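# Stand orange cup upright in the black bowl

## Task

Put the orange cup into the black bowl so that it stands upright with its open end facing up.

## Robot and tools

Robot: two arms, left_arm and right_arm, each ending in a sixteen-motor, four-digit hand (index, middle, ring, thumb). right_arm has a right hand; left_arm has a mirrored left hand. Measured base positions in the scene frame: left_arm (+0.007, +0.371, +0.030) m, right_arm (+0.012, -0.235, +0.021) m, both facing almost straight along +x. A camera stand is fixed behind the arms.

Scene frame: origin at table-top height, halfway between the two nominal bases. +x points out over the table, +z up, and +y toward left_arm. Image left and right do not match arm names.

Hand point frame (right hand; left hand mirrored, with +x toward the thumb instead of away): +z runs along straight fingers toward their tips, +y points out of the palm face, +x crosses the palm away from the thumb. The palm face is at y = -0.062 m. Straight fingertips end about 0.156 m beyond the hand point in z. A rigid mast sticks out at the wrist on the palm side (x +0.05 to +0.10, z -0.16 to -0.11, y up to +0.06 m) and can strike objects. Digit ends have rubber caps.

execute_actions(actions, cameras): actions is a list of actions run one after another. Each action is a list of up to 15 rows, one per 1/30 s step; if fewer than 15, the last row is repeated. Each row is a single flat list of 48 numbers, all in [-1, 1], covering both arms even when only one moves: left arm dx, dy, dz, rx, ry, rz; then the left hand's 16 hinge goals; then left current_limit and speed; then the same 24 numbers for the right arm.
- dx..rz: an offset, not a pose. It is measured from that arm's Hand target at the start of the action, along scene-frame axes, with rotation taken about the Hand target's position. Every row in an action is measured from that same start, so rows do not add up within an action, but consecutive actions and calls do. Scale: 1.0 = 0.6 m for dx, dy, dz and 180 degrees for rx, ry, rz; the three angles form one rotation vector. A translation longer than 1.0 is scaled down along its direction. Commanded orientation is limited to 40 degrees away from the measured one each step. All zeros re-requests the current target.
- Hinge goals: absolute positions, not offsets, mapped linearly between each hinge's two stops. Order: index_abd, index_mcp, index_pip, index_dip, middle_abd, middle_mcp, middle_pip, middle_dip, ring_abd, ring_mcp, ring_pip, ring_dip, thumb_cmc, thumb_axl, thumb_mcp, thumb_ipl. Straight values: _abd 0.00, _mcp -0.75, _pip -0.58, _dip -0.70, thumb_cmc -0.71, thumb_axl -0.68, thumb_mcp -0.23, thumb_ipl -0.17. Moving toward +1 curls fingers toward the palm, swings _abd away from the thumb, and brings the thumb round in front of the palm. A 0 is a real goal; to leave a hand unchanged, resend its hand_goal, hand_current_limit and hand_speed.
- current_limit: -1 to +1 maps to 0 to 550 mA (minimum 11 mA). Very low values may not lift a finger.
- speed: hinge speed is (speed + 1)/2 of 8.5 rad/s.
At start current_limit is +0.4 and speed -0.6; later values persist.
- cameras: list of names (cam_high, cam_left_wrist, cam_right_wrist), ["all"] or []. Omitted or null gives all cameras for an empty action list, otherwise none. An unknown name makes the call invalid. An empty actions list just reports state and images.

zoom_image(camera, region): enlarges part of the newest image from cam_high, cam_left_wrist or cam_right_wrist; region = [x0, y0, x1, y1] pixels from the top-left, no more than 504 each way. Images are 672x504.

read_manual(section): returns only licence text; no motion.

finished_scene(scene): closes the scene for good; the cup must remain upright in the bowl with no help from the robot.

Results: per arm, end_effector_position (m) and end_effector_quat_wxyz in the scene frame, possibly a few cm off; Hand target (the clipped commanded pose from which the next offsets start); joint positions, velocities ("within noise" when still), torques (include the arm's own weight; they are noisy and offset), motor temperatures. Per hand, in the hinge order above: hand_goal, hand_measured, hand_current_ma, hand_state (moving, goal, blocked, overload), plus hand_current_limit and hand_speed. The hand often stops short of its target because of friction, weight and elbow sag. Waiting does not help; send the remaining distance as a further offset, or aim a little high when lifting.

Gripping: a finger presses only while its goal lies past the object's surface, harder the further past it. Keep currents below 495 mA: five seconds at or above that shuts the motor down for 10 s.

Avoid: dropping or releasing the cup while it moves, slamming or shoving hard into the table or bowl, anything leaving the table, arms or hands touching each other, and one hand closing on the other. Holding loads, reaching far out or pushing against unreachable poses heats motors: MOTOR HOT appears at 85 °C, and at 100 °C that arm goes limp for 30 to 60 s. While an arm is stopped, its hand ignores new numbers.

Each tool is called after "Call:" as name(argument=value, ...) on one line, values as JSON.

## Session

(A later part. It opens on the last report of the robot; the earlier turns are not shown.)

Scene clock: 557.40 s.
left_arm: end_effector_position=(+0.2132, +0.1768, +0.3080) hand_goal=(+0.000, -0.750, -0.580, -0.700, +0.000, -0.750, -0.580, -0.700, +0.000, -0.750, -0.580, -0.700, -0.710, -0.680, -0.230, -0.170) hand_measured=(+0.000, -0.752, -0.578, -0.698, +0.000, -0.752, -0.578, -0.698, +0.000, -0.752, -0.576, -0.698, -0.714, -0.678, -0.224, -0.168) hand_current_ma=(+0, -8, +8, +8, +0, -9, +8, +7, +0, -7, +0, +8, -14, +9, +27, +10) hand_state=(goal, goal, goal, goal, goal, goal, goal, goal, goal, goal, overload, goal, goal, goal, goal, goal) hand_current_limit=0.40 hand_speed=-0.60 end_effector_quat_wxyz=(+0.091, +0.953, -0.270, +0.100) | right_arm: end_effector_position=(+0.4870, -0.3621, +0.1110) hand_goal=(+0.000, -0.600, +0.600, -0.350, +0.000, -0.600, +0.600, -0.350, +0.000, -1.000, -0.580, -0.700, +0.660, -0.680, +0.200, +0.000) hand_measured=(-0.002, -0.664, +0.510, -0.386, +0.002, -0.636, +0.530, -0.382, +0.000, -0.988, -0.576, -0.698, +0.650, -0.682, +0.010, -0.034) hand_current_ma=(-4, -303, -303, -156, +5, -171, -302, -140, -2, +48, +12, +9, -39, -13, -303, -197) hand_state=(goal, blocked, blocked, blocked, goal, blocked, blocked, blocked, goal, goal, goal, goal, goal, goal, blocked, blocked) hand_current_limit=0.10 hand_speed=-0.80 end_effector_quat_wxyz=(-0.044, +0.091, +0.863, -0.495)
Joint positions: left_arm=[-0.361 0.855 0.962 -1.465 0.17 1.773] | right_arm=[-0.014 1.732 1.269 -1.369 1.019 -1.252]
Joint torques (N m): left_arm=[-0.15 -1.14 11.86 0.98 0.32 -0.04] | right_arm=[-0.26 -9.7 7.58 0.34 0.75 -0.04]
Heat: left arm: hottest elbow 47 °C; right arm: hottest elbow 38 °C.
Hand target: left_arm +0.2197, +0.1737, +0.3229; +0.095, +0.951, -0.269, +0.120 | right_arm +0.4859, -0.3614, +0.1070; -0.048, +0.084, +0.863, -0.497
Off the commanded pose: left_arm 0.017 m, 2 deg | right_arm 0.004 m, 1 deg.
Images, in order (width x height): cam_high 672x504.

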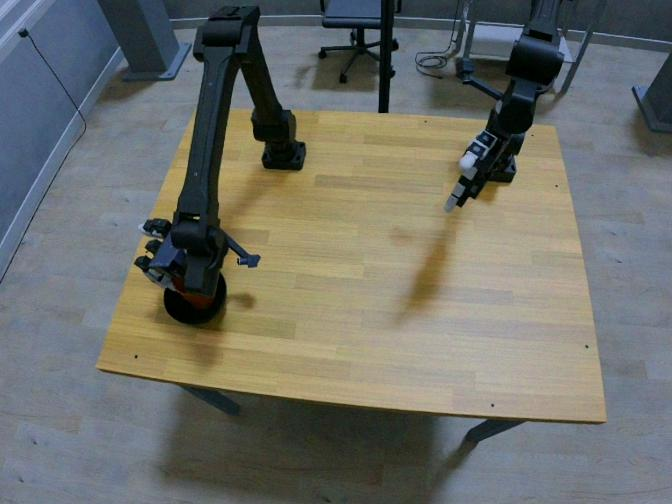

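Call:
execute_actions(actions=[[[0,0,0,0,0,0,0,-0.75,-0.58,-0.7,0,-0.75,-0.58,-0.7,0,-0.75,-0.58,-0.7,-0.71,-0.68,-0.23,-0.17,0.4,-0.6,0,0,-0.014,0,0,0,0,-0.6,0.6,-0.35,0,-0.6,0.6,-0.35,0,-1,-0.58,-0.7,0.66,-0.68,0.2,0,0.1,-0.8]],[[0,0,0,0,0,0,0,-0.75,-0.58,-0.7,0,-0.75,-0.58,-0.7,0,-0.75,-0.58,-0.7,-0.71,-0.68,-0.23,-0.17,0.4,-0.6,0,0,-0.012,0,0,0,0,-0.6,0.6,-0.35,0,-0.6,0.6,-0.35,0,-1,-0.58,-0.7,0.66,-0.68,0.2,0,0.1,-0.8]]], cameras=["cam_high"])

Call:
zoom_image(camera="cam_high", region=[100, 180, 320, 345])

Scene clock: 569.47 s.
left_arm: end_effector_position=(+0.2132, +0.1768, +0.3080) hand_goal=(+0.000, -0.750, -0.580, -0.700, +0.000, -0.750, -0.580, -0.700, +0.000, -0.750, -0.580, -0.700, -0.710, -0.680, -0.230, -0.170) hand_measured=(+0.000, -0.752, -0.578, -0.698, +0.000, -0.752, -0.578, -0.698, +0.000, -0.752, -0.576, -0.698, -0.714, -0.678, -0.224, -0.168) hand_current_ma=(+0, -8, +8, +8, +0, -9, +8, +7, +0, -7, +0, +8, -14, +9, +27, +10) hand_state=(goal, goal, goal, goal, goal, goal, goal, goal, goal, goal, overload, goal, goal, goal, goal, goal) hand_current_limit=0.40 hand_speed=-0.60 end_effector_quat_wxyz=(+0.091, +0.953, -0.270, +0.100) | right_arm: end_effector_position=(+0.4891, -0.3622, +0.1000) hand_goal=(+0.000, -0.600, +0.600, -0.350, +0.000, -0.600, +0.600, -0.350, +0.000, -1.000, -0.580, -0.700, +0.660, -0.680, +0.200, +0.000) hand_measured=(-0.002, -0.662, +0.512, -0.384, +0.002, -0.638, +0.538, -0.376, +0.000, -0.988, -0.576, -0.698, +0.650, -0.684, +0.008, -0.034) hand_current_ma=(-4, -301, -303, -152, +5, -172, -277, -109, -2, +48, +12, +9, -41, -14, -303, -197) hand_state=(goal, blocked, blocked, blocked, goal, blocked, blocked, blocked, goal, goal, goal, goal, goal, goal, blocked, blocked) hand_current_limit=0.10 hand_speed=-0.80 end_effector_quat_wxyz=(-0.039, +0.094, +0.863, -0.495)
Joint positions: left_arm=[-0.361 0.855 0.962 -1.465 0.17 1.773] | right_arm=[-0.014 1.744 1.254 -1.33 1.019 -1.25]
Joint torques (N m): left_arm=[-0.15 -1.14 11.85 0.98 0.32 -0.04] | right_arm=[-0.26 -9.23 7.13 0.36 0.74 -0.03]
Heat: left arm: hottest elbow 47 °C; right arm: hottest elbow 38 °C.
Hand target: left_arm +0.2197, +0.1737, +0.3229; +0.095, +0.951, -0.269, +0.120 | right_arm +0.4859, -0.3614, +0.0914; -0.048, +0.084, +0.863, -0.497
Off the commanded pose: left_arm 0.017 m, 2 deg | right_arm 0.009 m, 2 deg.
Images, in order (width x height): cam_high 672x504.

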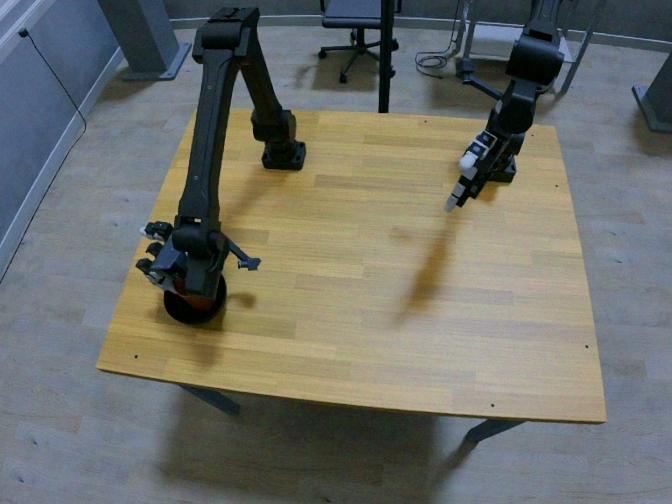

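Scaled by 2.291.

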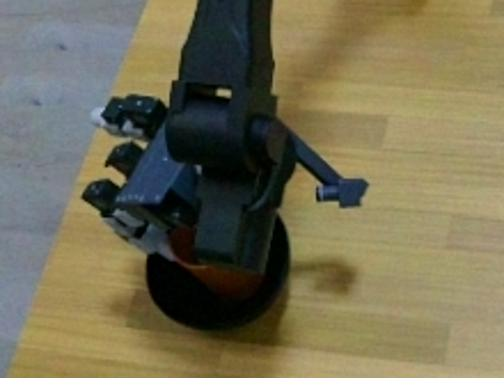

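Call:
execute_actions(actions=[[[0,0,0,0,0,0,0,-0.75,-0.58,-0.7,0,-0.75,-0.58,-0.7,0,-0.75,-0.58,-0.7,-0.71,-0.68,-0.23,-0.17,0.4,-0.6,0,0,0,0,0,0,0,-0.75,0.45,-0.42,0,-0.75,0.45,-0.42,0,-1,-0.58,-0.7,0.66,-0.68,-0.04,-0.1,0.1,-0.93]],[[0,0,0,0,0,0,0,-0.75,-0.58,-0.7,0,-0.75,-0.58,-0.7,0,-0.75,-0.58,-0.7,-0.71,-0.68,-0.23,-0.17,0.4,-0.6,0,0,0,0,0,0,0,-0.89,0.23,-0.7,0,-0.89,0.23,-0.7,0,-1,-0.58,-0.7,0.66,-0.68,-0.17,-0.17,0.1,-0.8]],[[0,0,0,0,0,0,0,-0.75,-0.58,-0.7,0,-0.75,-0.58,-0.7,0,-0.75,-0.58,-0.7,-0.71,-0.68,-0.23,-0.17,0.4,-0.6,0,0,0,0,0,0,0,-0.89,0.23,-0.7,0,-0.89,0.23,-0.7,0,-1,-0.58,-0.7,0.66,-0.68,-0.17,-0.17,0.1,-0.8]]], cameras=["cam_high"])

Call:
zoom_image(camera="cam_high", region=[100, 180, 320, 345])

Scene clock: 582.63 s.
left_arm: end_effector_position=(+0.2132, +0.1768, +0.3080) hand_goal=(+0.000, -0.750, -0.580, -0.700, +0.000, -0.750, -0.580, -0.700, +0.000, -0.750, -0.580, -0.700, -0.710, -0.680, -0.230, -0.170) hand_measured=(+0.000, -0.752, -0.578, -0.698, +0.000, -0.752, -0.578, -0.698, +0.000, -0.752, -0.576, -0.698, -0.714, -0.678, -0.224, -0.168) hand_current_ma=(+0, -8, +8, +8, +0, -9, +8, +7, +0, -7, +0, +8, -14, +9, +27, +10) hand_state=(goal, goal, goal, goal, goal, goal, goal, goal, goal, goal, overload, goal, goal, goal, goal, goal) hand_current_limit=0.40 hand_speed=-0.60 end_effector_quat_wxyz=(+0.091, +0.953, -0.270, +0.100) | right_arm: end_effector_position=(+0.4894, -0.3616, +0.0998) hand_goal=(+0.000, -0.890, +0.230, -0.700, +0.000, -0.890, +0.230, -0.700, +0.000, -1.000, -0.580, -0.700, +0.660, -0.680, -0.170, -0.170) hand_measured=(-0.002, -0.868, +0.234, -0.696, +0.002, -0.874, +0.234, -0.696, +0.000, -0.988, -0.576, -0.698, +0.658, -0.682, -0.164, -0.168) hand_current_ma=(-4, +94, +18, +12, +3, +75, +18, +11, -2, +48, +12, +9, -10, -11, +33, +15) hand_state=(goal, blocked, goal, goal, goal, goal, goal, goal, goal, goal, goal, goal, goal, goal, goal, goal) hand_current_limit=0.10 hand_speed=-0.80 end_effector_quat_wxyz=(-0.039, +0.093, +0.863, -0.494)
Joint positions: left_arm=[-0.361 0.855 0.962 -1.465 0.17 1.773] | right_arm=[-0.013 1.745 1.254 -1.329 1.019 -1.252]
Joint torques (N m): left_arm=[-0.09 -1.14 11.85 0.98 0.32 -0.04] | right_arm=[-0.32 -9.29 7.13 0.29 0.76 -0.03]
Heat: left arm: hottest elbow 47 °C; right arm: hottest elbow 37 °C.
Hand target: left_arm +0.2197, +0.1737, +0.3229; +0.095, +0.951, -0.269, +0.120 | right_arm +0.4859, -0.3614, +0.0913; -0.048, +0.084, +0.863, -0.497
Off the commanded pose: left_arm 0.017 m, 2 deg | right_arm 0.009 m, 2 deg.
Images, in order (width x height): cam_high 672x504.

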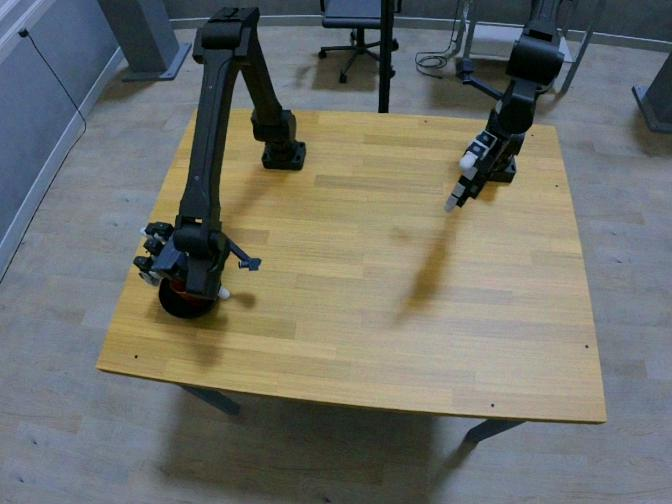

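Scaled by 2.291.

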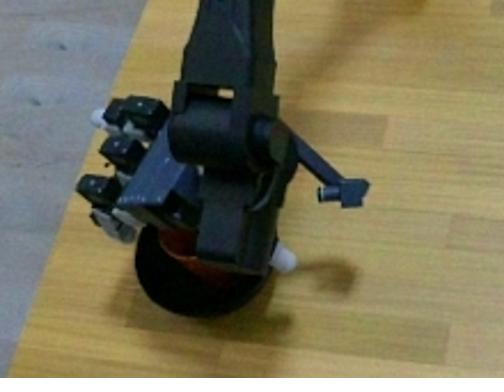

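Call:
execute_actions(actions=[[[0,0,0,0,0,0,0,-0.75,-0.58,-0.7,0,-0.75,-0.58,-0.7,0,-0.75,-0.58,-0.7,-0.71,-0.68,-0.23,-0.17,0.4,-0.6,0,0,0.08,0,0,0,0,-0.89,0.23,-0.7,0,-0.89,0.23,-0.7,0,-1,-0.58,-0.7,0.66,-0.68,-0.17,-0.17,0.1,-0.8]],[[0,0,0,0,0,0,0,-0.75,-0.58,-0.7,0,-0.75,-0.58,-0.7,0,-0.75,-0.58,-0.7,-0.71,-0.68,-0.23,-0.17,0.4,-0.6,0,0,0.1,0,0,0,0,-0.89,0.23,-0.7,0,-0.89,0.23,-0.7,0,-1,-0.58,-0.7,0.66,-0.68,-0.17,-0.17,0.1,-0.8]],[[0,0,0,0,0,0,0,-0.75,-0.58,-0.7,0,-0.75,-0.58,-0.7,0,-0.75,-0.58,-0.7,-0.71,-0.68,-0.23,-0.17,0.4,-0.6,-0.2,0.1,0.05,0,0,0,0,-0.89,0.23,-0.7,0,-0.89,0.23,-0.7,0,-1,-0.58,-0.7,0.66,-0.68,-0.17,-0.17,0.1,-0.8]]], cameras=["cam_high"])

Call:
zoom_image(camera="cam_high", region=[100, 180, 320, 345])

Scene clock: 608.73 s.
left_arm: end_effector_position=(+0.2132, +0.1768, +0.3080) hand_goal=(+0.000, -0.750, -0.580, -0.700, +0.000, -0.750, -0.580, -0.700, +0.000, -0.750, -0.580, -0.700, -0.710, -0.680, -0.230, -0.170) hand_measured=(+0.000, -0.752, -0.578, -0.698, +0.000, -0.752, -0.578, -0.698, +0.000, -0.752, -0.576, -0.698, -0.714, -0.678, -0.224, -0.168) hand_current_ma=(+0, -8, +8, +8, +0, -9, +8, +7, +0, -7, +0, +8, -14, +9, +27, +10) hand_state=(goal, goal, goal, goal, goal, goal, goal, goal, goal, goal, overload, goal, goal, goal, goal, goal) hand_current_limit=0.40 hand_speed=-0.60 end_effector_quat_wxyz=(+0.091, +0.953, -0.270, +0.100) | right_arm: end_effector_position=(+0.3630, -0.2992, +0.2255) hand_goal=(+0.000, -0.890, +0.230, -0.700, +0.000, -0.890, +0.230, -0.700, +0.000, -1.000, -0.580, -0.700, +0.660, -0.680, -0.170, -0.170) hand_measured=(+0.000, -0.876, +0.234, -0.698, +0.000, -0.880, +0.234, -0.698, +0.000, -0.986, -0.576, -0.698, +0.660, -0.682, -0.166, -0.168) hand_current_ma=(-3, +57, +12, +11, -2, +47, +13, +10, -3, +57, +12, +9, +3, -10, +18, +12) hand_state=(goal, goal, goal, goal, goal, goal, goal, goal, goal, goal, goal, goal, goal, goal, goal, goal) hand_current_limit=0.10 hand_speed=-0.80 end_effector_quat_wxyz=(-0.016, +0.053, +0.879, -0.474)
Joint positions: left_arm=[-0.361 0.855 0.962 -1.465 0.17 1.773] | right_arm=[0.132 1.296 1.106 -1.68 0.958 -1.185]
Joint torques (N m): left_arm=[-0.15 -1.14 11.85 0.98 0.31 -0.04] | right_arm=[-0.91 -4.89 9.58 -0.24 0.74 0.28]
Heat: left arm: hottest elbow 47 °C; right arm: hottest elbow 36 °C.
Hand target: left_arm +0.2197, +0.1737, +0.3229; +0.095, +0.951, -0.269, +0.120 | right_arm +0.3659, -0.3015, +0.2293; -0.048, +0.084, +0.863, -0.497
Off the commanded pose: left_arm 0.017 m, 2 deg | right_arm 0.005 m, 6 deg.
joint sent to its limit (right arm) — joint 4 (wrist pitch), lower limit. The joint targets are off in orientation, not in position.
Images, in order (width x height): cam_high 672x504.

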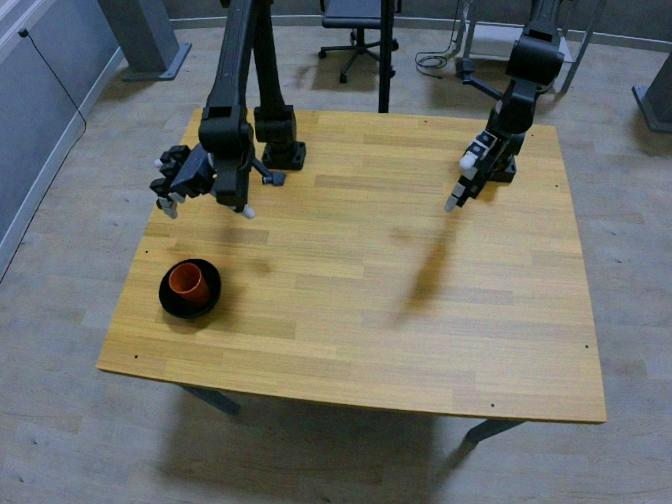

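Scaled by 2.291.

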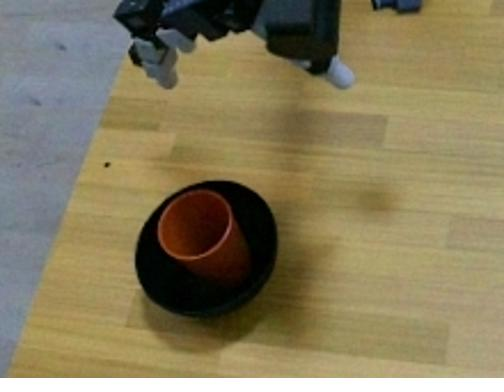

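Call:
finished_scene(scene=1)

The scene is finished: the task was done.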